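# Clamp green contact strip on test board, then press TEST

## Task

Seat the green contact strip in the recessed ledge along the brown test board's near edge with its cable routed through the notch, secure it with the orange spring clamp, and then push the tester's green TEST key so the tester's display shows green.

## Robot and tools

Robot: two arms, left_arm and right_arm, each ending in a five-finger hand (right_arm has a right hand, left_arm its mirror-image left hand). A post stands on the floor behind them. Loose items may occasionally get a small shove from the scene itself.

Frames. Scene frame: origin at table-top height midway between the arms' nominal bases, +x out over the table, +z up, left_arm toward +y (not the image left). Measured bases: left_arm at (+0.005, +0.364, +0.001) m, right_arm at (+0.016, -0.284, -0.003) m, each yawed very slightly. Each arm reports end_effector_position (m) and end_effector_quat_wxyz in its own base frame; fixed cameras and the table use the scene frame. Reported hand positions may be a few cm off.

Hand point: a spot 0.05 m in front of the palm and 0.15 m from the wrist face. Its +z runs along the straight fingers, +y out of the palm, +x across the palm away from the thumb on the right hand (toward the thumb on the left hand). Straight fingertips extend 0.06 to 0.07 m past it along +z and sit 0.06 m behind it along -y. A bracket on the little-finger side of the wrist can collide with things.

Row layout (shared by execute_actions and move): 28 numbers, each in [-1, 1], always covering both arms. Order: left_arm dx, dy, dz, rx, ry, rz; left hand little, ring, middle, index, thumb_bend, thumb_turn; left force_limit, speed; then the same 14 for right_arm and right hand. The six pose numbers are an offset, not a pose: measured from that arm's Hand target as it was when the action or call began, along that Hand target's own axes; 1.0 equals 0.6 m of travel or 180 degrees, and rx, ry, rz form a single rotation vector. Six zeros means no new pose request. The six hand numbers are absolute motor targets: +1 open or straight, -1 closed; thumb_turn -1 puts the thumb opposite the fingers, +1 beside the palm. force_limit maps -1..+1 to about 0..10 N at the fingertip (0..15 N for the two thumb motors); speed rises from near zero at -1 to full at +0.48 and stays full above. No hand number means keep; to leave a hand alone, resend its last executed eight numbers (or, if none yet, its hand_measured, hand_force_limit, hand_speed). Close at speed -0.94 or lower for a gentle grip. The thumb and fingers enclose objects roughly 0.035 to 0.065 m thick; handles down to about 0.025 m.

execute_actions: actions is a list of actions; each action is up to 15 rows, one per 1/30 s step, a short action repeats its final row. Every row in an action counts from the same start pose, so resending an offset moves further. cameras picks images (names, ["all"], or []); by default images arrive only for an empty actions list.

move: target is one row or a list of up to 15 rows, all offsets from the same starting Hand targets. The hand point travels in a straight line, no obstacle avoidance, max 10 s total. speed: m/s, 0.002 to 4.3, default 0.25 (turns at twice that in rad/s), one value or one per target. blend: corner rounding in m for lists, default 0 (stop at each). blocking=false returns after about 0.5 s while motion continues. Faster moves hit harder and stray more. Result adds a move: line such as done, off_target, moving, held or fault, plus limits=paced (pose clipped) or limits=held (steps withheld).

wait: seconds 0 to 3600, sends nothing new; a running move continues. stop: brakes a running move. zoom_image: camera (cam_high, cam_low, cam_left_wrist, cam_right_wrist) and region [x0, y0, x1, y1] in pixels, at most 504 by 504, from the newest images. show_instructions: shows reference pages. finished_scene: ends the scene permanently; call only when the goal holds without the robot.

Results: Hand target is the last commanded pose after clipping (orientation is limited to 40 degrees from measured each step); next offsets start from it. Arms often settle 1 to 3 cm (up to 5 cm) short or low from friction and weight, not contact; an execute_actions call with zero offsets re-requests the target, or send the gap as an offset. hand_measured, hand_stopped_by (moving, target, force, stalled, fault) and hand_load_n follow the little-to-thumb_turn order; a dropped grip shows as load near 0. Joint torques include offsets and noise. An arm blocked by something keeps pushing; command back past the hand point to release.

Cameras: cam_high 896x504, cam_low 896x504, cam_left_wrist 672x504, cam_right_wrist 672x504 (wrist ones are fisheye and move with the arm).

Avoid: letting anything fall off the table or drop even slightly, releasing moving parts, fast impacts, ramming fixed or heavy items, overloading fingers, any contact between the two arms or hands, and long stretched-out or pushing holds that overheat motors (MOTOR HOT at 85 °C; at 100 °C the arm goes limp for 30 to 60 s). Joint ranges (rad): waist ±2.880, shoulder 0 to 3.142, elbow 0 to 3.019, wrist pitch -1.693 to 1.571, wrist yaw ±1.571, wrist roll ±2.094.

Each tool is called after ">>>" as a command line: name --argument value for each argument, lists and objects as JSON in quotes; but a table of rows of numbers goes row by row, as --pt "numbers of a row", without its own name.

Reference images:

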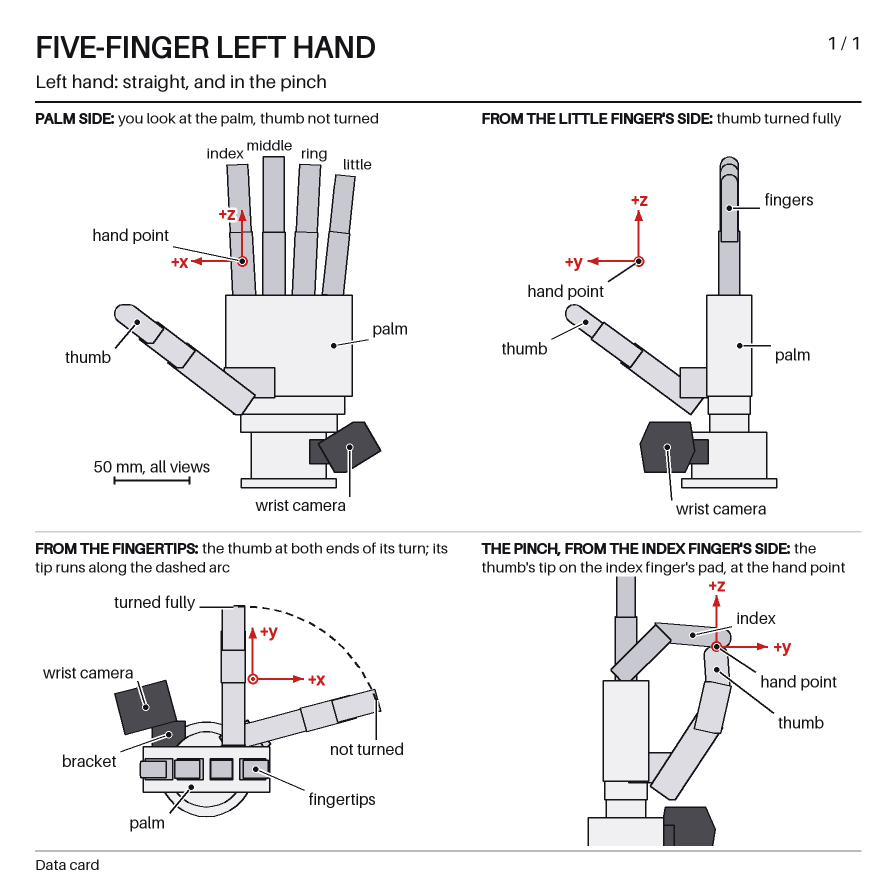

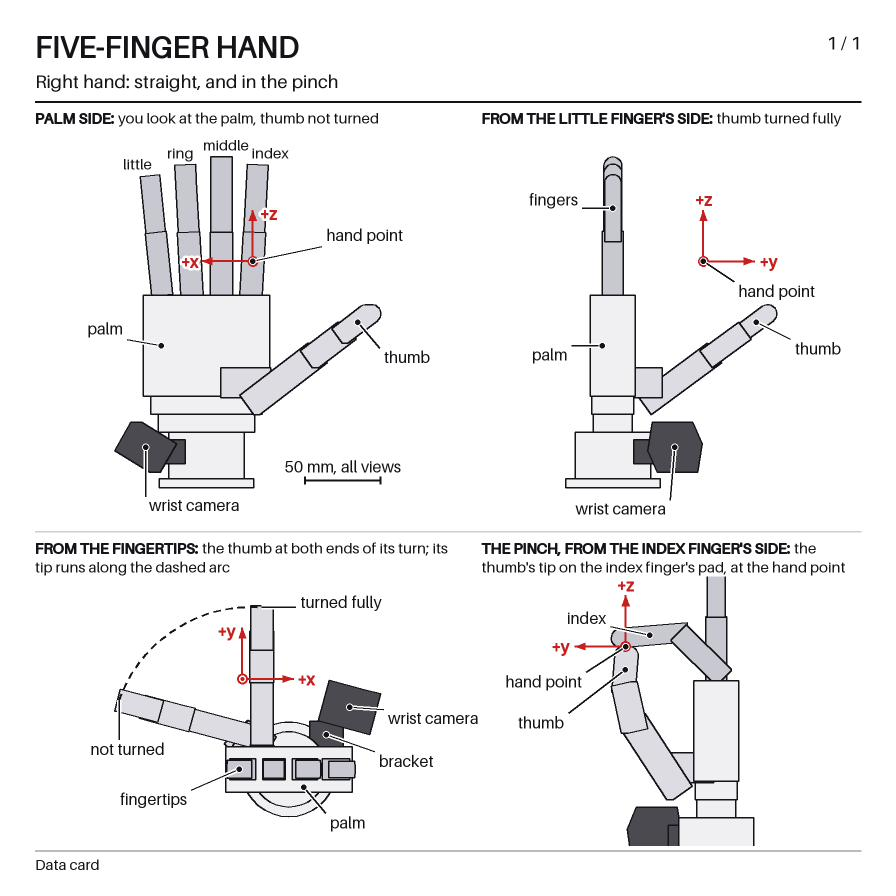

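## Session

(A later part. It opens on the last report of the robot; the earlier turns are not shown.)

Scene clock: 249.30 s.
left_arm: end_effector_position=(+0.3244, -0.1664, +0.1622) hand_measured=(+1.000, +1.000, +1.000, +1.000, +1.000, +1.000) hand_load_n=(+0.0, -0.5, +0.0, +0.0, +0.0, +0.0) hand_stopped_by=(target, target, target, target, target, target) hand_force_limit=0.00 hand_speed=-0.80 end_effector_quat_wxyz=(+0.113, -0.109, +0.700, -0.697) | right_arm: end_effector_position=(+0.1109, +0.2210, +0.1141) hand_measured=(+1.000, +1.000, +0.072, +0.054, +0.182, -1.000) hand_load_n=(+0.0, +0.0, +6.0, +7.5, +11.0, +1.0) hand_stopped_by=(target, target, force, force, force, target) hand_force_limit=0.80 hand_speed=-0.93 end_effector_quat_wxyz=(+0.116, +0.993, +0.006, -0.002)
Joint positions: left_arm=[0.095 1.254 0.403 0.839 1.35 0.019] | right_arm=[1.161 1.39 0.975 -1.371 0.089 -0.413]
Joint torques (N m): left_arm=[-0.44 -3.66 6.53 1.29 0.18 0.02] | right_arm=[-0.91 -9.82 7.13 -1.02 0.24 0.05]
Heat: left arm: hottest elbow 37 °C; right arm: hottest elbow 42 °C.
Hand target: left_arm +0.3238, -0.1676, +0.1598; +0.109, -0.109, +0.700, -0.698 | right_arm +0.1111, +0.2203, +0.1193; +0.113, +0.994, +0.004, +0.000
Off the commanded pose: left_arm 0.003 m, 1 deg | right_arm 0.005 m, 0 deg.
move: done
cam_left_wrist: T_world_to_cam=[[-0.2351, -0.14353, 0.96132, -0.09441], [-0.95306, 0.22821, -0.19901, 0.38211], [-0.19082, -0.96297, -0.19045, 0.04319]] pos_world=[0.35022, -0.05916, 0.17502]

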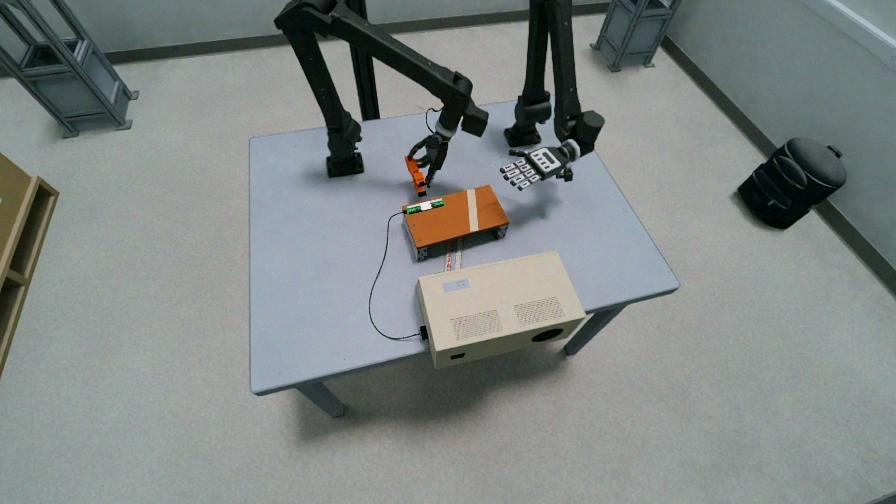

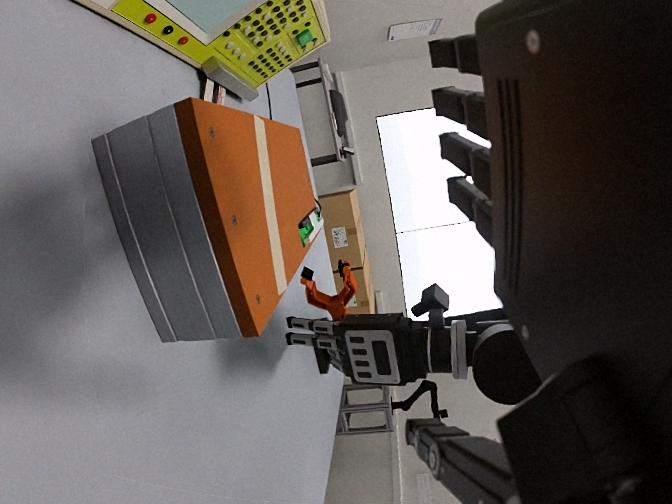

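>>> execute_actions --actions '[]'

Scene clock: 250.23 s.
left_arm: end_effector_position=(+0.3244, -0.1664, +0.1622) hand_measured=(+1.000, +1.000, +1.000, +1.000, +1.000, +1.000) hand_load_n=(+0.0, +0.0, +0.0, +0.0, +0.0, +0.0) hand_stopped_by=(target, target, target, target, target, target) hand_force_limit=0.00 hand_speed=-0.80 end_effector_quat_wxyz=(+0.113, -0.109, +0.700, -0.697) | right_arm: end_effector_position=(+0.1109, +0.2210, +0.1141) hand_measured=(+1.000, +1.000, +0.072, +0.054, +0.182, -1.000) hand_load_n=(+0.0, +0.0, +6.0, +7.5, +11.0, +1.0) hand_stopped_by=(target, target, force, force, force, target) hand_force_limit=0.80 hand_speed=-0.93 end_effector_quat_wxyz=(+0.116, +0.993, +0.006, -0.002)
Joint positions: left_arm=[0.095 1.254 0.403 0.839 1.35 0.019] | right_arm=[1.161 1.39 0.975 -1.371 0.089 -0.413]
Joint velocities: within noise
Joint torques (N m): left_arm=[-0.44 -3.6 6.53 1.29 0.17 0.02] | right_arm=[-0.85 -10.11 7.06 -1.07 0.24 0.05]
Heat: left arm: hottest elbow 37 °C; right arm: hottest elbow 41 °C.
Hand target: left_arm +0.3238, -0.1676, +0.1598; +0.109, -0.109, +0.700, -0.698 | right_arm +0.1111, +0.2203, +0.1193; +0.113, +0.994, +0.004, +0.000
Off the commanded pose: left_arm 0.003 m, 1 deg | right_arm 0.005 m, 0 deg.
camera_calibration:
cam_left_wrist: T_world_to_cam=[[-0.2351, -0.14353, 0.96132, -0.09441], [-0.95306, 0.22821, -0.19901, 0.38211], [-0.19082, -0.96297, -0.19045, 0.04319]] pos_world=[0.35022, -0.05916, 0.17502]
cam_right_wrist: T_world_to_cam=[[0.32448, -0.918, 0.228, 0.13597], [-0.79468, -0.13383, 0.59209, 0.04409], [-0.51303, -0.37331, -0.77294, 0.3438]] pos_world=[0.1673, 0.25906, 0.20864]

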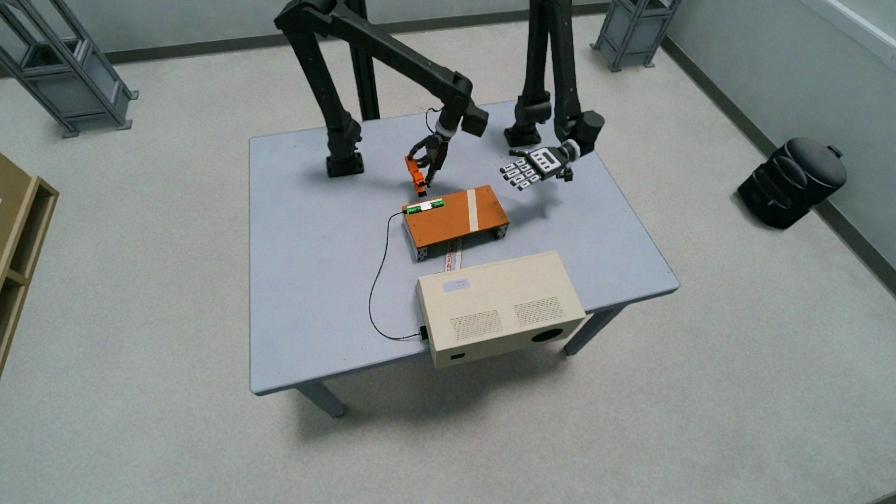

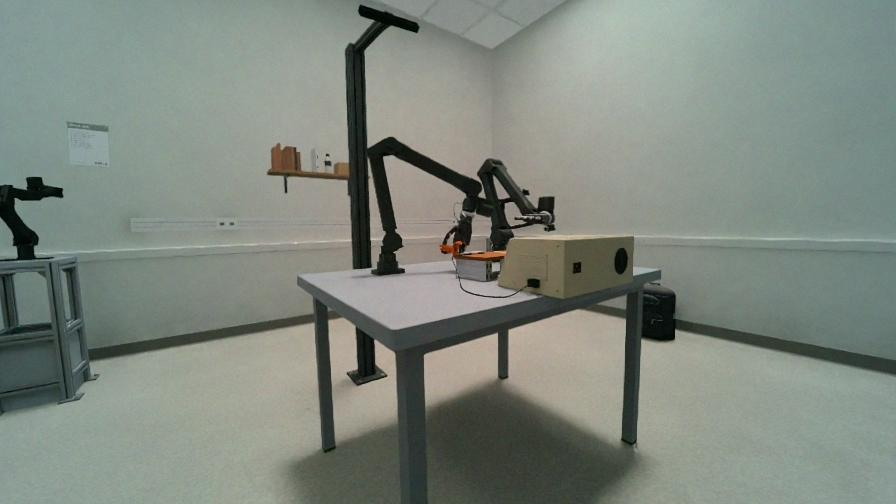

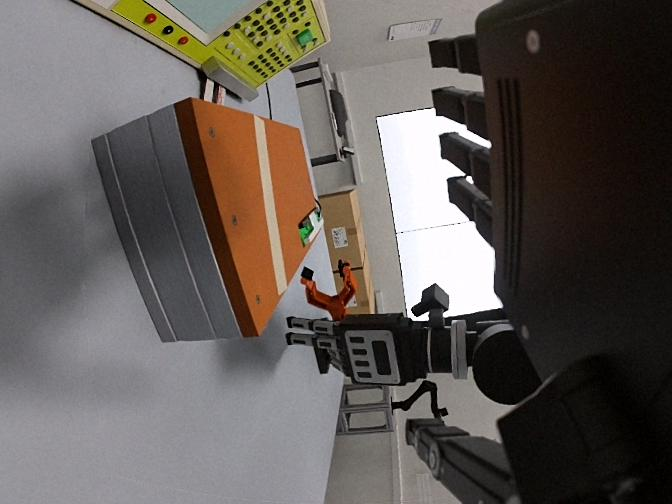

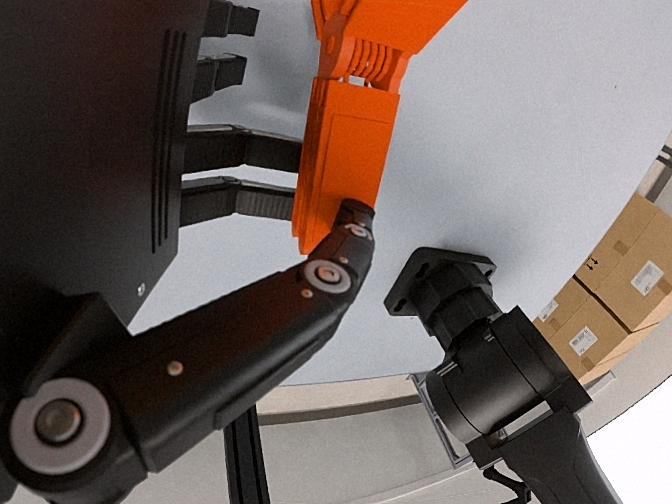

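>>> zoom_image --camera "cam_high" --region '[390, 150, 460, 220]'

>>> zoom_image --camera "cam_left_wrist" --region '[270, 180, 380, 330]'

>>> zoom_image --camera "cam_low" --region '[430, 220, 520, 290]'

Scaled by 7.200 from the camera's image (finer frame: 1280x720).

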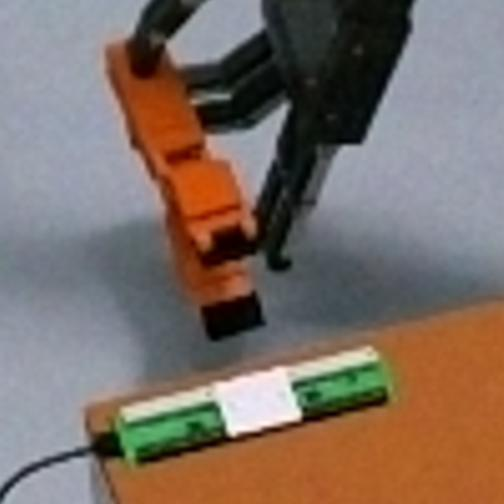

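Scaled by 3.360 from the camera's image (finer frame: 960x720).

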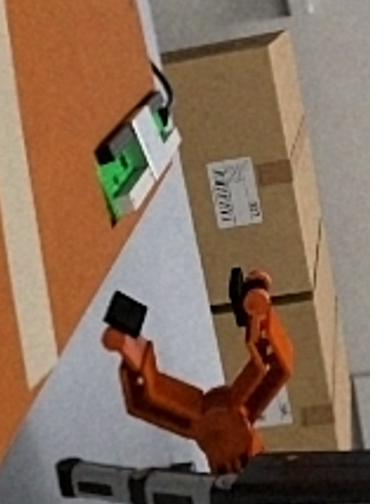

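Scaled by 5.600 from the camera's image (finer frame: 1280x720).

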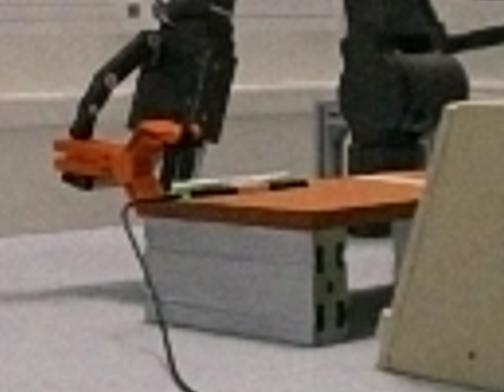

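>>> zoom_image --camera "cam_left_wrist" --region '[290, 190, 335, 250]'

>>> zoom_image --camera "cam_high" --region '[398, 190, 450, 220]'

Scaled by 8.400 from the camera's image (finer frame: 960x720).

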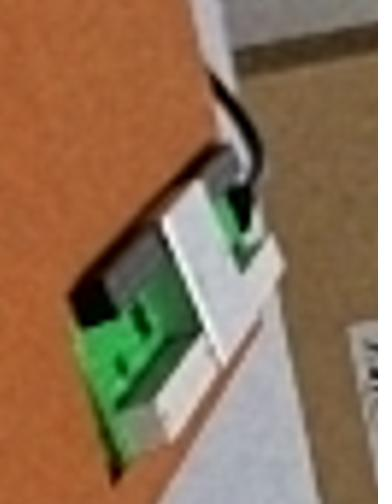

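Scaled by 9.692 from the camera's image (finer frame: 1280x720).

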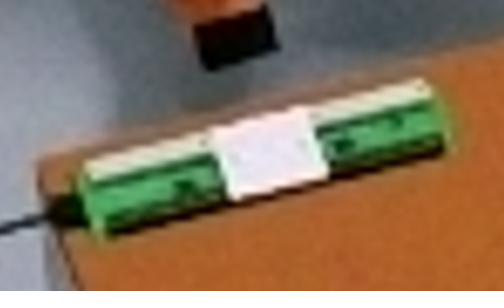

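>>> move --target '[0,0,0,0,0,0,1,1,1,1,1,1,0,-0.8,0.0668,-0.0107,-0.0111,0,0,0,1,1,-0.2,-0.2,0.0,-1,0.8,-0.93]' --speed 0.05 --cameras '["cam_high","cam_left_wrist","cam_low"]'

>>> zoom_image --camera "cam_high" --region '[390, 150, 460, 220]'

>>> zoom_image --camera "cam_left_wrist" --region '[270, 180, 380, 330]'

>>> zoom_image --camera "cam_low" --region '[430, 220, 520, 290]'

Scene clock: 252.37 s.
left_arm: end_effector_position=(+0.3244, -0.1664, +0.1622) hand_measured=(+1.000, +1.000, +1.000, +1.000, +1.000, +1.000) hand_load_n=(+0.0, +0.0, +0.0, +0.0, +0.0, -0.5) hand_stopped_by=(target, target, target, target, target, target) hand_force_limit=0.00 hand_speed=-0.80 end_effector_quat_wxyz=(+0.113, -0.109, +0.700, -0.697) | right_arm: end_effector_position=(+0.1405, +0.2184, +0.1143) hand_measured=(+1.000, +1.000, +0.072, +0.054, +0.182, -1.000) hand_load_n=(+0.0, +0.0, +5.5, +7.5, +11.0, +1.0) hand_stopped_by=(target, target, force, force, force, target) hand_force_limit=0.80 hand_speed=-0.93 end_effector_quat_wxyz=(+0.124, +0.992, +0.003, -0.005)
Joint positions: left_arm=[0.095 1.254 0.403 0.839 1.35 0.019] | right_arm=[1.084 1.429 1.009 -1.376 0.108 -0.48]
Joint torques (N m): left_arm=[-0.38 -3.6 6.53 1.29 0.18 0.02] | right_arm=[-1.61 -9.17 9.65 -1.07 0.24 -0.13]
Heat: left arm: hottest elbow 36 °C; right arm: hottest elbow 42 °C.
Hand target: left_arm +0.3238, -0.1676, +0.1598; +0.109, -0.109, +0.700, -0.698 | right_arm +0.1511, +0.2284, +0.1244; +0.113, +0.994, +0.004, +0.000
Off the commanded pose: left_arm 0.003 m, 1 deg | right_arm 0.018 m, 1 deg.
move: off_target (right_arm)
cam_left_wrist: T_world_to_cam=[[-0.2351, -0.14353, 0.96132, -0.09441], [-0.95306, 0.22821, -0.19901, 0.38211], [-0.19082, -0.96297, -0.19045, 0.04319]] pos_world=[0.35022, -0.05916, 0.17502]
Images, in order (width x height): cam_high 896x504, cam_low 896x504, cam_left_wrist 672x504.

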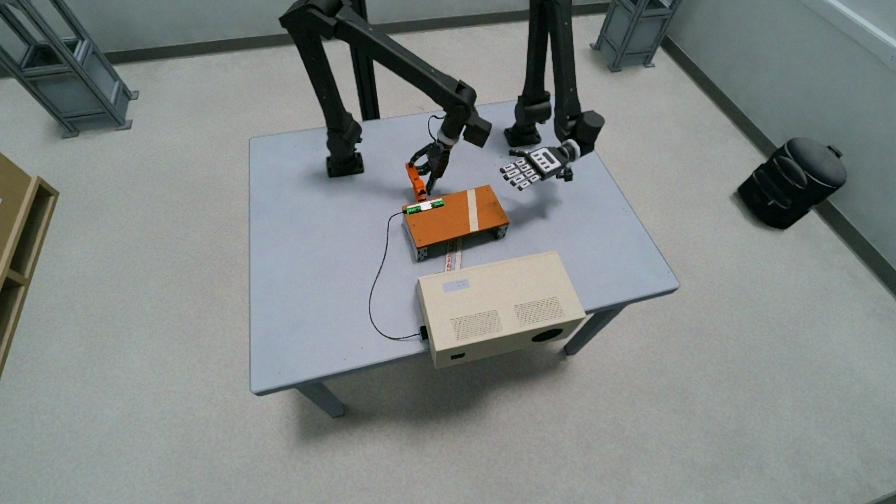

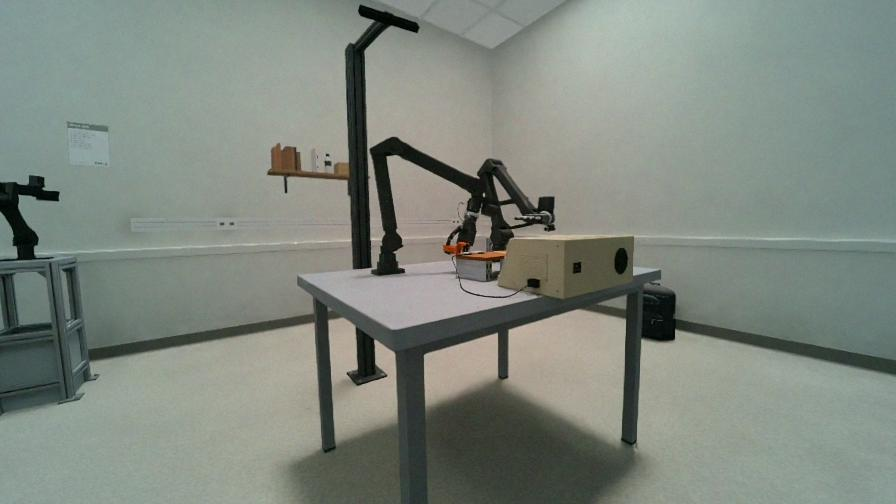

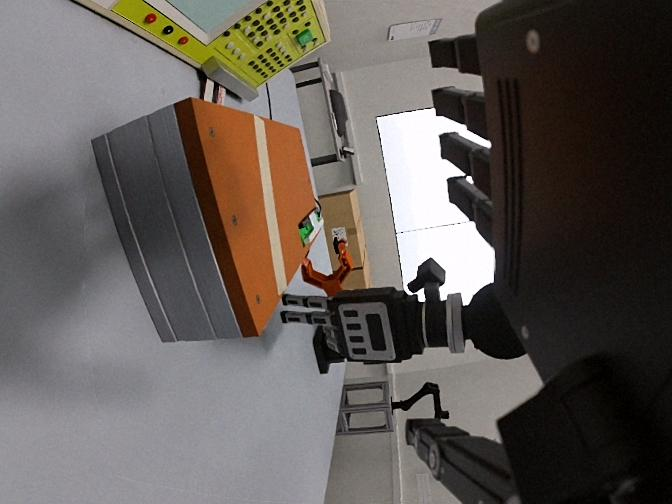

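Scaled by 7.200 from the camera's image (finer frame: 1280x720).

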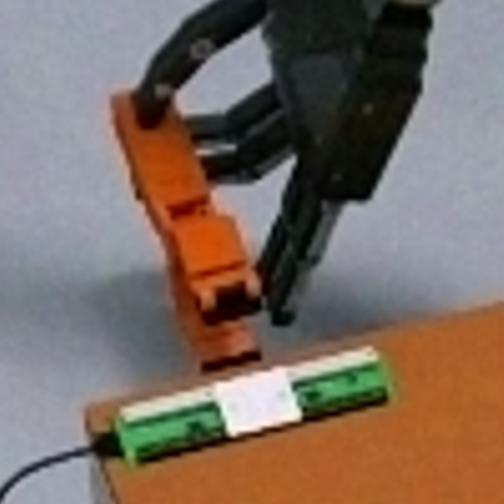

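Scaled by 3.360 from the camera's image (finer frame: 960x720).

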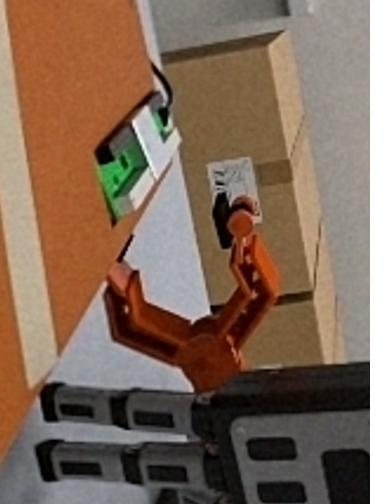

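Scaled by 5.600 from the camera's image (finer frame: 1280x720).

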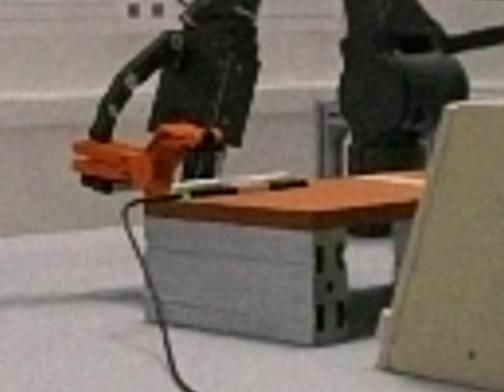

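>>> move --target '[0,0,0,0,0,0,1,1,1,1,1,1,0,-0.8,0.0335,-0.0154,-0.0029,0,0,0,1,1,-0.2,-0.2,0.0,-1,0.8,-0.93]' --speed 0.05 --cameras '["cam_high","cam_left_wrist","cam_low"]'

>>> zoom_image --camera "cam_high" --region '[390, 160, 450, 220]'

>>> zoom_image --camera "cam_left_wrist" --region '[280, 180, 380, 330]'

>>> zoom_image --camera "cam_low" --region '[430, 220, 520, 290]'

Scene clock: 254.83 s.
left_arm: end_effector_position=(+0.3244, -0.1664, +0.1622) hand_measured=(+1.000, +1.000, +1.000, +1.000, +1.000, +1.000) hand_load_n=(+0.0, +0.0, +0.0, +0.0, +0.0, -0.5) hand_stopped_by=(target, target, target, target, target, target) hand_force_limit=0.00 hand_speed=-0.80 end_effector_quat_wxyz=(+0.113, -0.109, +0.700, -0.697) | right_arm: end_effector_position=(+0.1589, +0.2273, +0.1132) hand_measured=(+1.000, +1.000, +0.072, +0.054, +0.182, -1.000) hand_load_n=(+0.0, +0.0, +6.0, +7.5, +11.0, +1.0) hand_stopped_by=(target, target, force, force, force, target) hand_force_limit=0.80 hand_speed=-0.93 end_effector_quat_wxyz=(+0.127, +0.992, +0.003, -0.007)
Joint positions: left_arm=[0.095 1.254 0.403 0.839 1.35 0.019] | right_arm=[1.052 1.477 1.055 -1.378 0.114 -0.513]
Joint torques (N m): left_arm=[-0.44 -3.66 6.53 1.31 0.18 0.02] | right_arm=[-1.79 -10.34 9.77 -1.03 0.26 -0.15]
Heat: left arm: hottest elbow 36 °C; right arm: hottest elbow 42 °C.
Hand target: left_arm +0.3238, -0.1676, +0.1598; +0.109, -0.109, +0.700, -0.698 | right_arm +0.1712, +0.2379, +0.1241; +0.113, +0.994, +0.004, +0.001
Off the commanded pose: left_arm 0.003 m, 1 deg | right_arm 0.019 m, 2 deg.
move: off_target (right_arm)
cam_left_wrist: T_world_to_cam=[[-0.2351, -0.14353, 0.96132, -0.09441], [-0.95306, 0.22821, -0.19901, 0.38211], [-0.19082, -0.96297, -0.19045, 0.04319]] pos_world=[0.35022, -0.05916, 0.17502]
Images, in order (width x height): cam_high 896x504, cam_low 896x504, cam_left_wrist 672x504.

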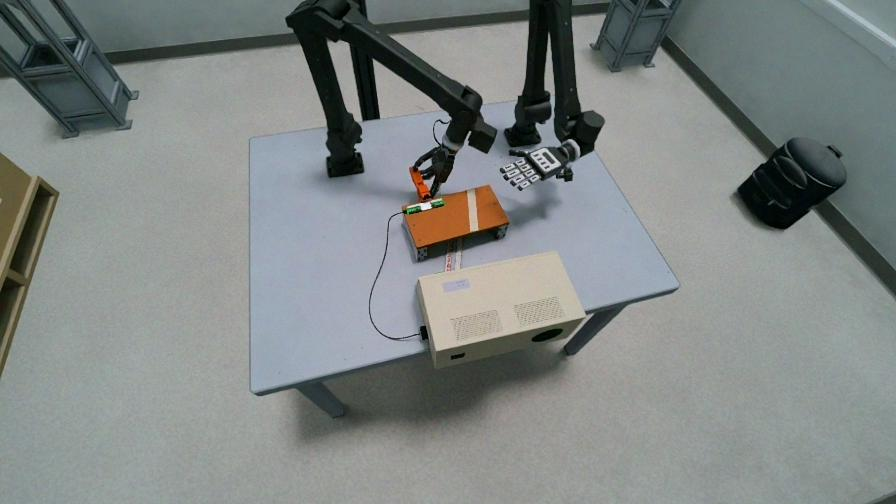

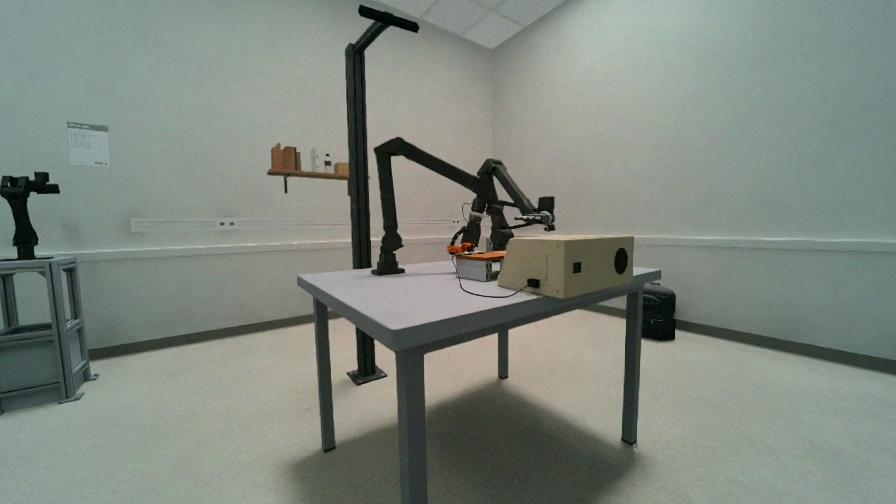

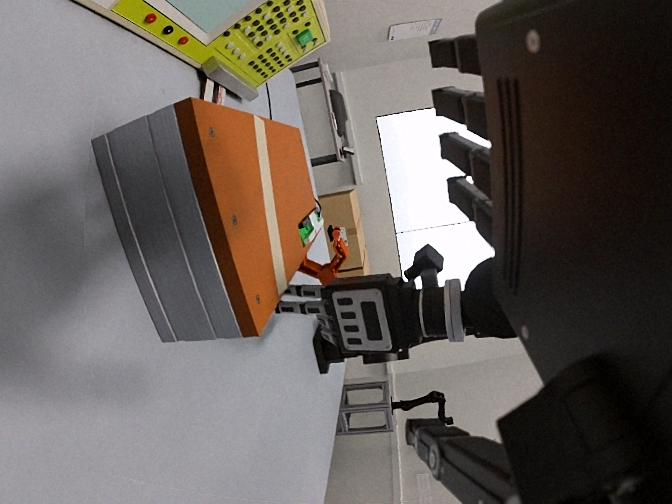

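Scaled by 8.400 from the camera's image (finer frame: 1280x720).

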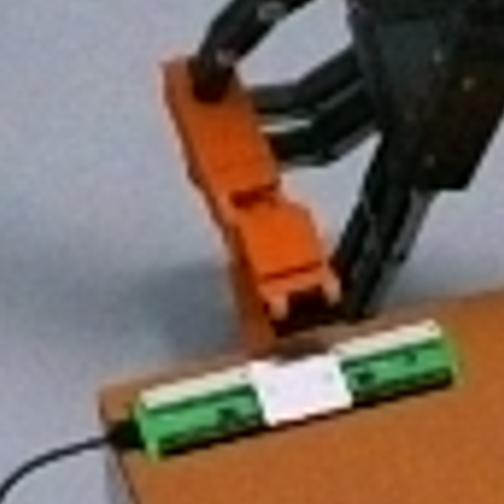

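Scaled by 3.360 from the camera's image (finer frame: 960x720).

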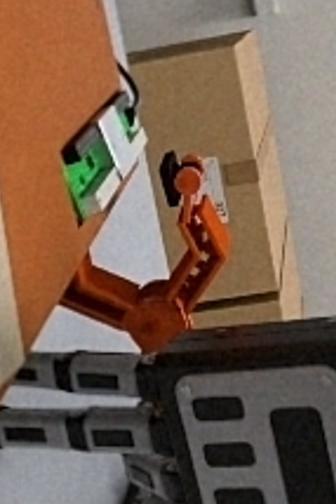

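Scaled by 5.600 from the camera's image (finer frame: 1280x720).

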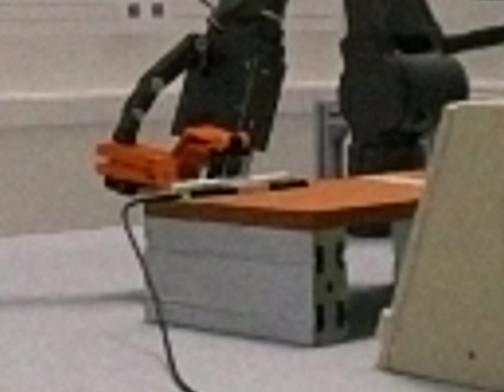

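>>> zoom_image --camera "cam_left_wrist" --region '[240, 250, 330, 350]'

>>> execute_actions --actions '[]' --cameras '["cam_right_wrist"]'

Scaled by 5.040 from the camera's image (finer frame: 960x720).

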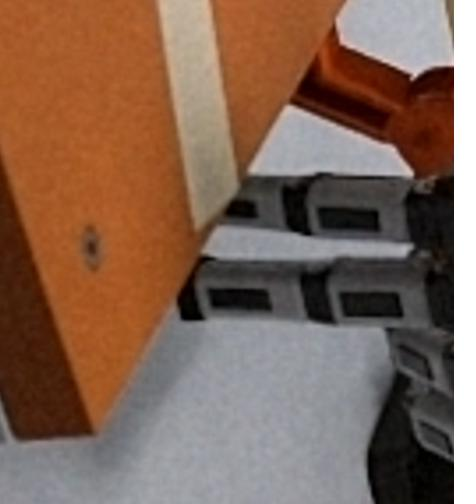

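Scene clock: 255.50 s.
left_arm: end_effector_position=(+0.3244, -0.1664, +0.1622) hand_measured=(+1.000, +1.000, +1.000, +1.000, +1.000, +1.000) hand_load_n=(+0.0, +0.0, +0.0, -0.5, +0.0, -0.5) hand_stopped_by=(target, target, target, target, target, target) hand_force_limit=0.00 hand_speed=-0.80 end_effector_quat_wxyz=(+0.113, -0.109, +0.700, -0.697) | right_arm: end_effector_position=(+0.1589, +0.2273, +0.1132) hand_measured=(+1.000, +1.000, +0.072, +0.054, +0.182, -1.000) hand_load_n=(+0.0, -0.5, +5.5, +7.5, +11.0, +0.5) hand_stopped_by=(target, target, force, force, force, target) hand_force_limit=0.80 hand_speed=-0.93 end_effector_quat_wxyz=(+0.127, +0.992, +0.004, -0.007)
Joint positions: left_arm=[0.095 1.254 0.403 0.839 1.35 0.019] | right_arm=[1.052 1.477 1.055 -1.378 0.114 -0.513]
Joint velocities: within noise
Joint torques (N m): left_arm=[-0.44 -3.66 6.54 1.29 0.17 0.02] | right_arm=[-1.73 -9.99 9.8 -0.98 0.26 -0.13]
Heat: left arm: hottest elbow 36 °C; right arm: hottest elbow 42 °C.
Hand target: left_arm +0.3238, -0.1676, +0.1598; +0.109, -0.109, +0.700, -0.698 | right_arm +0.1711, +0.2379, +0.1241; +0.113, +0.994, +0.004, +0.001
Off the commanded pose: left_arm 0.003 m, 1 deg | right_arm 0.019 m, 2 deg.
camera_calibration:
cam_right_wrist: T_world_to_cam=[[0.32074, -0.91476, 0.24564, 0.12421], [-0.79058, -0.11572, 0.60132, 0.0778], [-0.52164, -0.38707, -0.76031, 0.37313]] pos_world=[0.21631, 0.26705, 0.2064]
Images, in order (width x height): cam_right_wrist 672x504.

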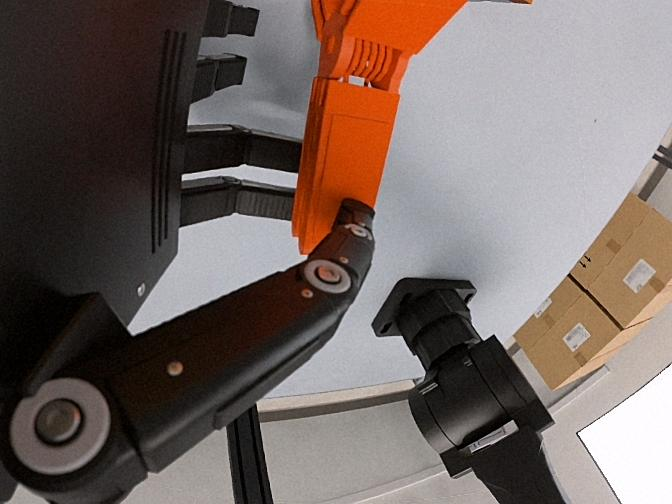

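>>> move --target '[0,0,0,0,0,0,1,1,1,1,1,1,0,-0.8,0.021,-0.001,0.0052,0,0,0,1,1,-0.2,-0.2,0.0,-1,0.8,-0.93]' --speed 0.05 --cameras '["cam_high","cam_left_wrist","cam_low"]'

>>> zoom_image --camera "cam_high" --region '[390, 160, 450, 220]'

>>> zoom_image --camera "cam_left_wrist" --region '[240, 190, 380, 330]'

>>> zoom_image --camera "cam_low" --region '[430, 220, 500, 290]'

Scene clock: 258.63 s.
left_arm: end_effector_position=(+0.3244, -0.1664, +0.1622) hand_measured=(+1.000, +1.000, +1.000, +1.000, +1.000, +1.000) hand_load_n=(+0.0, +0.0, +0.0, +0.0, +0.0, +0.0) hand_stopped_by=(target, target, target, target, target, target) hand_force_limit=0.00 hand_speed=-0.80 end_effector_quat_wxyz=(+0.113, -0.109, +0.700, -0.697) | right_arm: end_effector_position=(+0.1705, +0.2254, +0.1117) hand_measured=(+1.000, +1.000, +0.072, +0.054, +0.182, -1.000) hand_load_n=(+0.0, +0.0, +6.0, +7.5, +11.0, +1.0) hand_stopped_by=(target, target, force, force, force, target) hand_force_limit=0.80 hand_speed=-0.93 end_effector_quat_wxyz=(+0.130, +0.991, +0.003, -0.009)
Joint positions: left_arm=[0.095 1.254 0.403 0.839 1.35 0.019] | right_arm=[1.023 1.495 1.068 -1.378 0.12 -0.539]
Joint torques (N m): left_arm=[-0.44 -3.66 6.52 1.29 0.17 0.02] | right_arm=[-1.67 -10.29 9.7 -0.55 0.25 -0.11]
Heat: left arm: hottest elbow 36 °C; right arm: hottest elbow 42 °C.
Hand target: left_arm +0.3238, -0.1676, +0.1598; +0.109, -0.109, +0.700, -0.698 | right_arm +0.1837, +0.2378, +0.1208; +0.113, +0.994, +0.004, +0.000
Off the commanded pose: left_arm 0.003 m, 1 deg | right_arm 0.020 m, 2 deg.
move: off_target (right_arm)
cam_left_wrist: T_world_to_cam=[[-0.2351, -0.14353, 0.96132, -0.09441], [-0.95306, 0.22821, -0.19901, 0.38211], [-0.19082, -0.96297, -0.19045, 0.04319]] pos_world=[0.35022, -0.05916, 0.17502]
Images, in order (width x height): cam_high 896x504, cam_low 896x504, cam_left_wrist 672x504.

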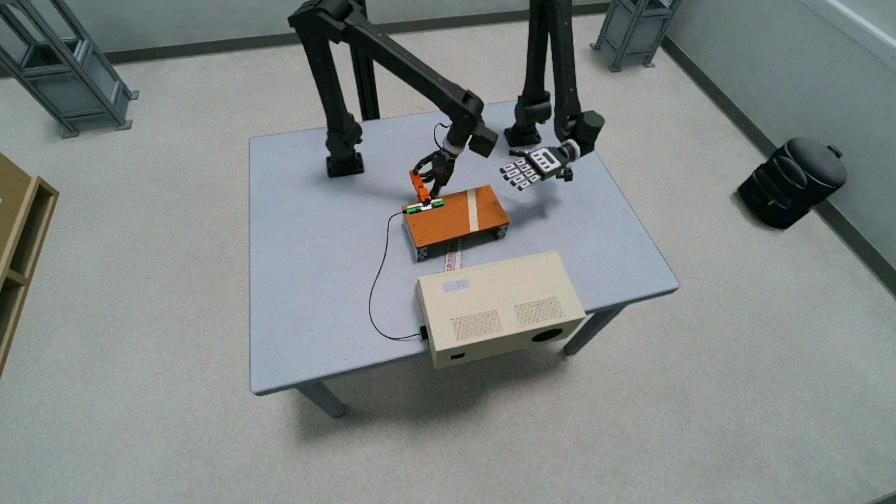

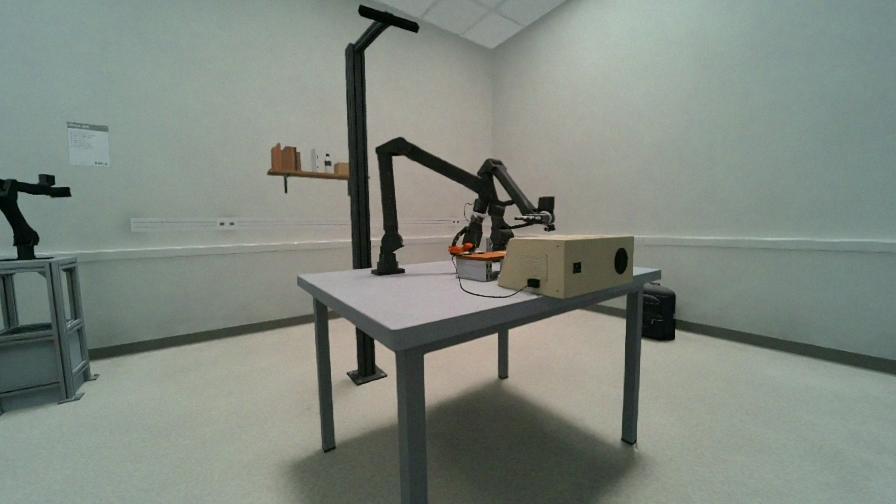

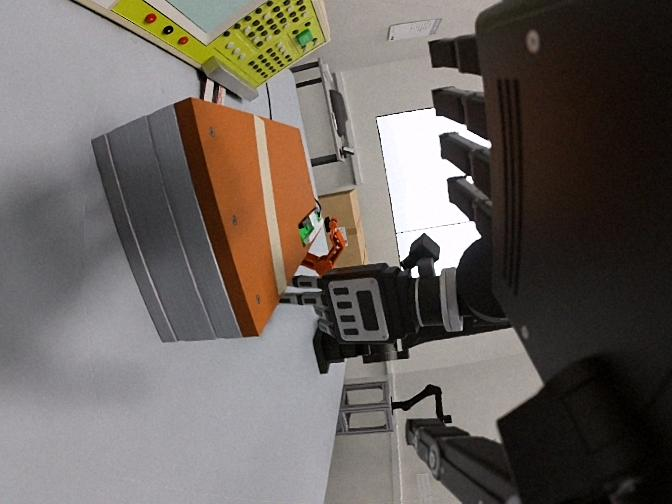

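Scaled by 8.400 from the camera's image (finer frame: 1280x720).

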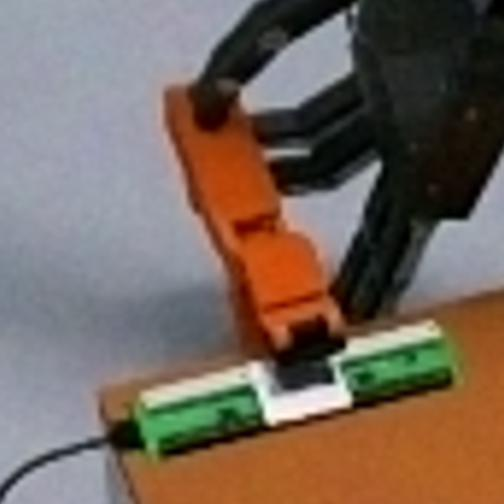

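Scaled by 3.600 from the camera's image (finer frame: 960x720).

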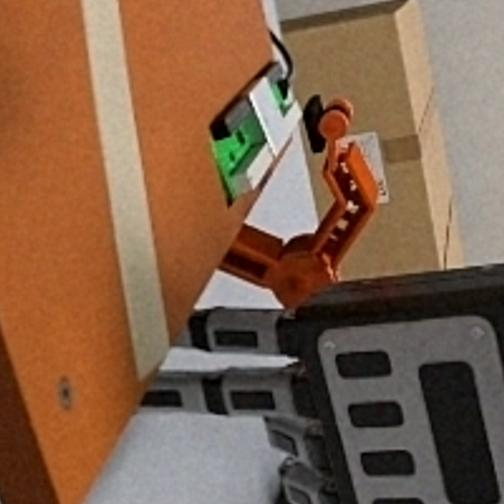

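Scaled by 7.200 from the camera's image (finer frame: 1280x720).

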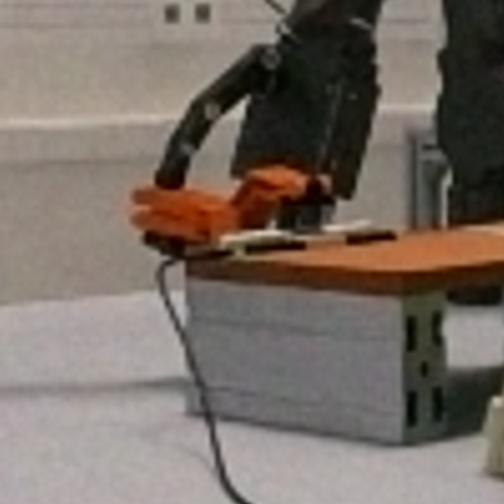

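>>> move --target '[0,0,0,0,0,0,1,1,1,1,1,1,0,-0.8,0.01,-0.0016,0.0,0,0,0,1,1,-0.2,-0.2,0.0,-1,0.8,-0.93]' --speed 0.05 --cameras '["cam_high","cam_left_wrist","cam_low"]'

>>> zoom_image --camera "cam_high" --region '[400, 180, 450, 220]'

>>> zoom_image --camera "cam_left_wrist" --region '[270, 190, 370, 290]'

>>> zoom_image --camera "cam_low" --region '[440, 220, 490, 270]'

Scene clock: 260.97 s.
left_arm: end_effector_position=(+0.3244, -0.1664, +0.1622) hand_measured=(+1.000, +1.000, +1.000, +1.000, +1.000, +1.000) hand_load_n=(+0.0, +0.0, +0.0, -0.5, +0.0, -0.5) hand_stopped_by=(target, target, target, target, target, target) hand_force_limit=0.00 hand_speed=-0.80 end_effector_quat_wxyz=(+0.113, -0.109, +0.700, -0.697) | right_arm: end_effector_position=(+0.1757, +0.2272, +0.1121) hand_measured=(+1.000, +1.000, +0.072, +0.054, +0.182, -1.000) hand_load_n=(+0.0, +0.0, +6.0, +7.0, +10.5, +0.5) hand_stopped_by=(target, target, force, force, force, target) hand_force_limit=0.80 hand_speed=-0.93 end_effector_quat_wxyz=(+0.130, +0.992, +0.004, -0.009)
Joint positions: left_arm=[0.095 1.254 0.403 0.839 1.35 0.019] | right_arm=[1.014 1.504 1.079 -1.378 0.122 -0.55]
Joint torques (N m): left_arm=[-0.44 -3.6 6.53 1.29 0.17 0.02] | right_arm=[-1.9 -10.23 9.7 -0.55 0.28 -0.13]
Heat: left arm: hottest elbow 36 °C; right arm: hottest elbow 42 °C.
Hand target: left_arm +0.3238, -0.1676, +0.1598; +0.109, -0.109, +0.700, -0.698 | right_arm +0.1898, +0.2388, +0.1207; +0.113, +0.994, +0.004, +0.001
Off the commanded pose: left_arm 0.003 m, 1 deg | right_arm 0.020 m, 2 deg.
move: off_target (right_arm)
cam_left_wrist: T_world_to_cam=[[-0.2351, -0.14353, 0.96132, -0.09441], [-0.95306, 0.22821, -0.19901, 0.38211], [-0.19082, -0.96297, -0.19045, 0.04319]] pos_world=[0.35022, -0.05916, 0.17502]
Images, in order (width x height): cam_high 896x504, cam_low 896x504, cam_left_wrist 672x504.

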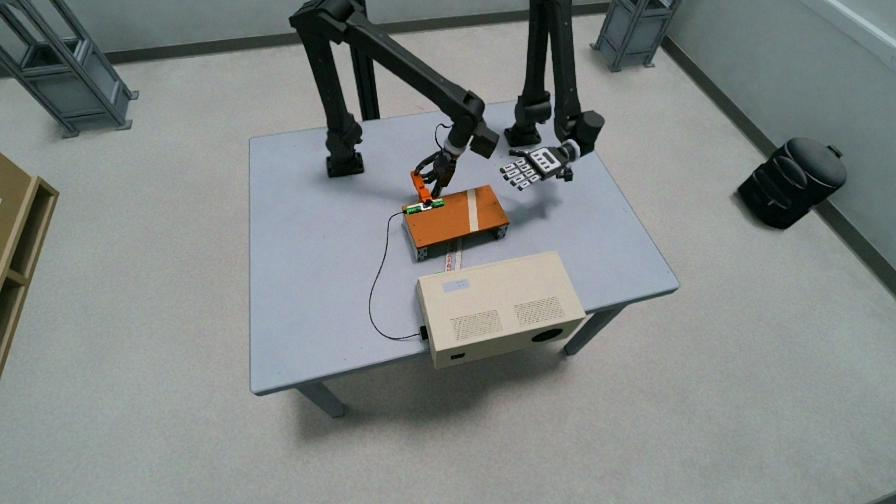

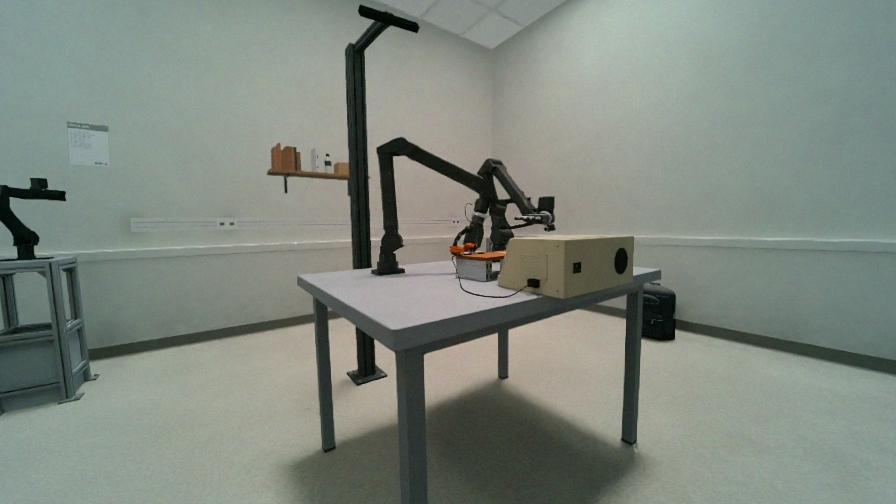

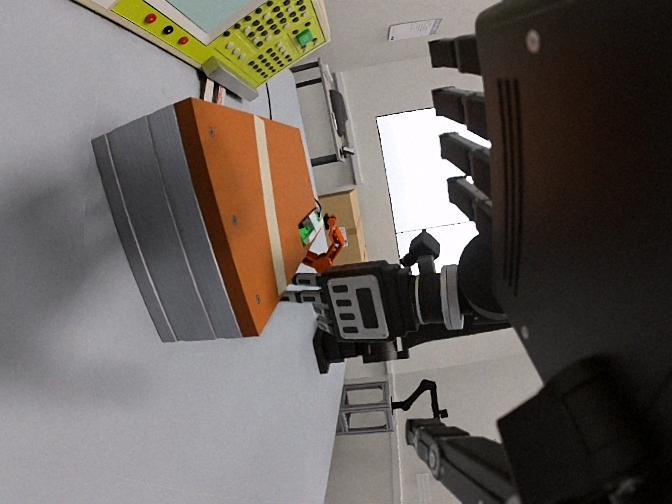

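Scaled by 10.080 from the camera's image (finer frame: 1280x720).

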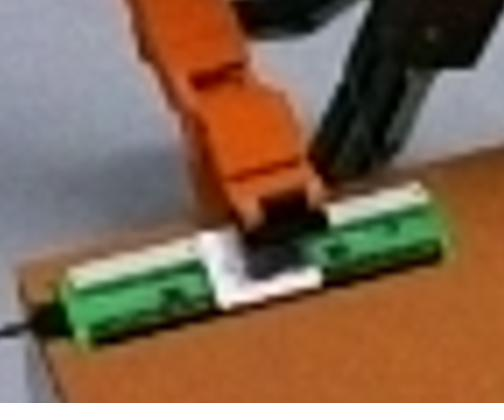

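Scaled by 5.040 from the camera's image (finer frame: 960x720).

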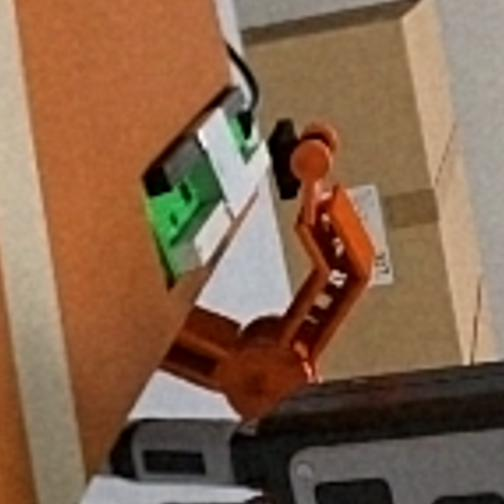

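Scaled by 10.080 from the camera's image (finer frame: 1280x720).

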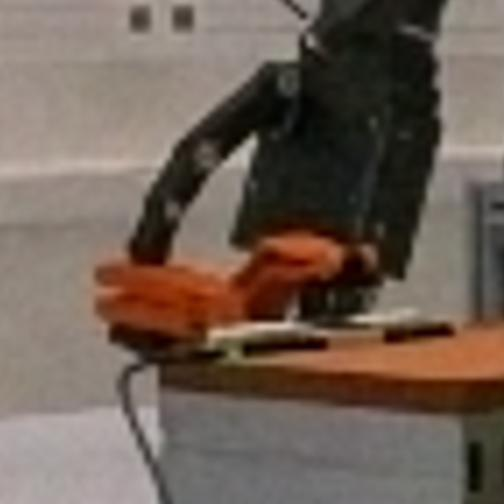

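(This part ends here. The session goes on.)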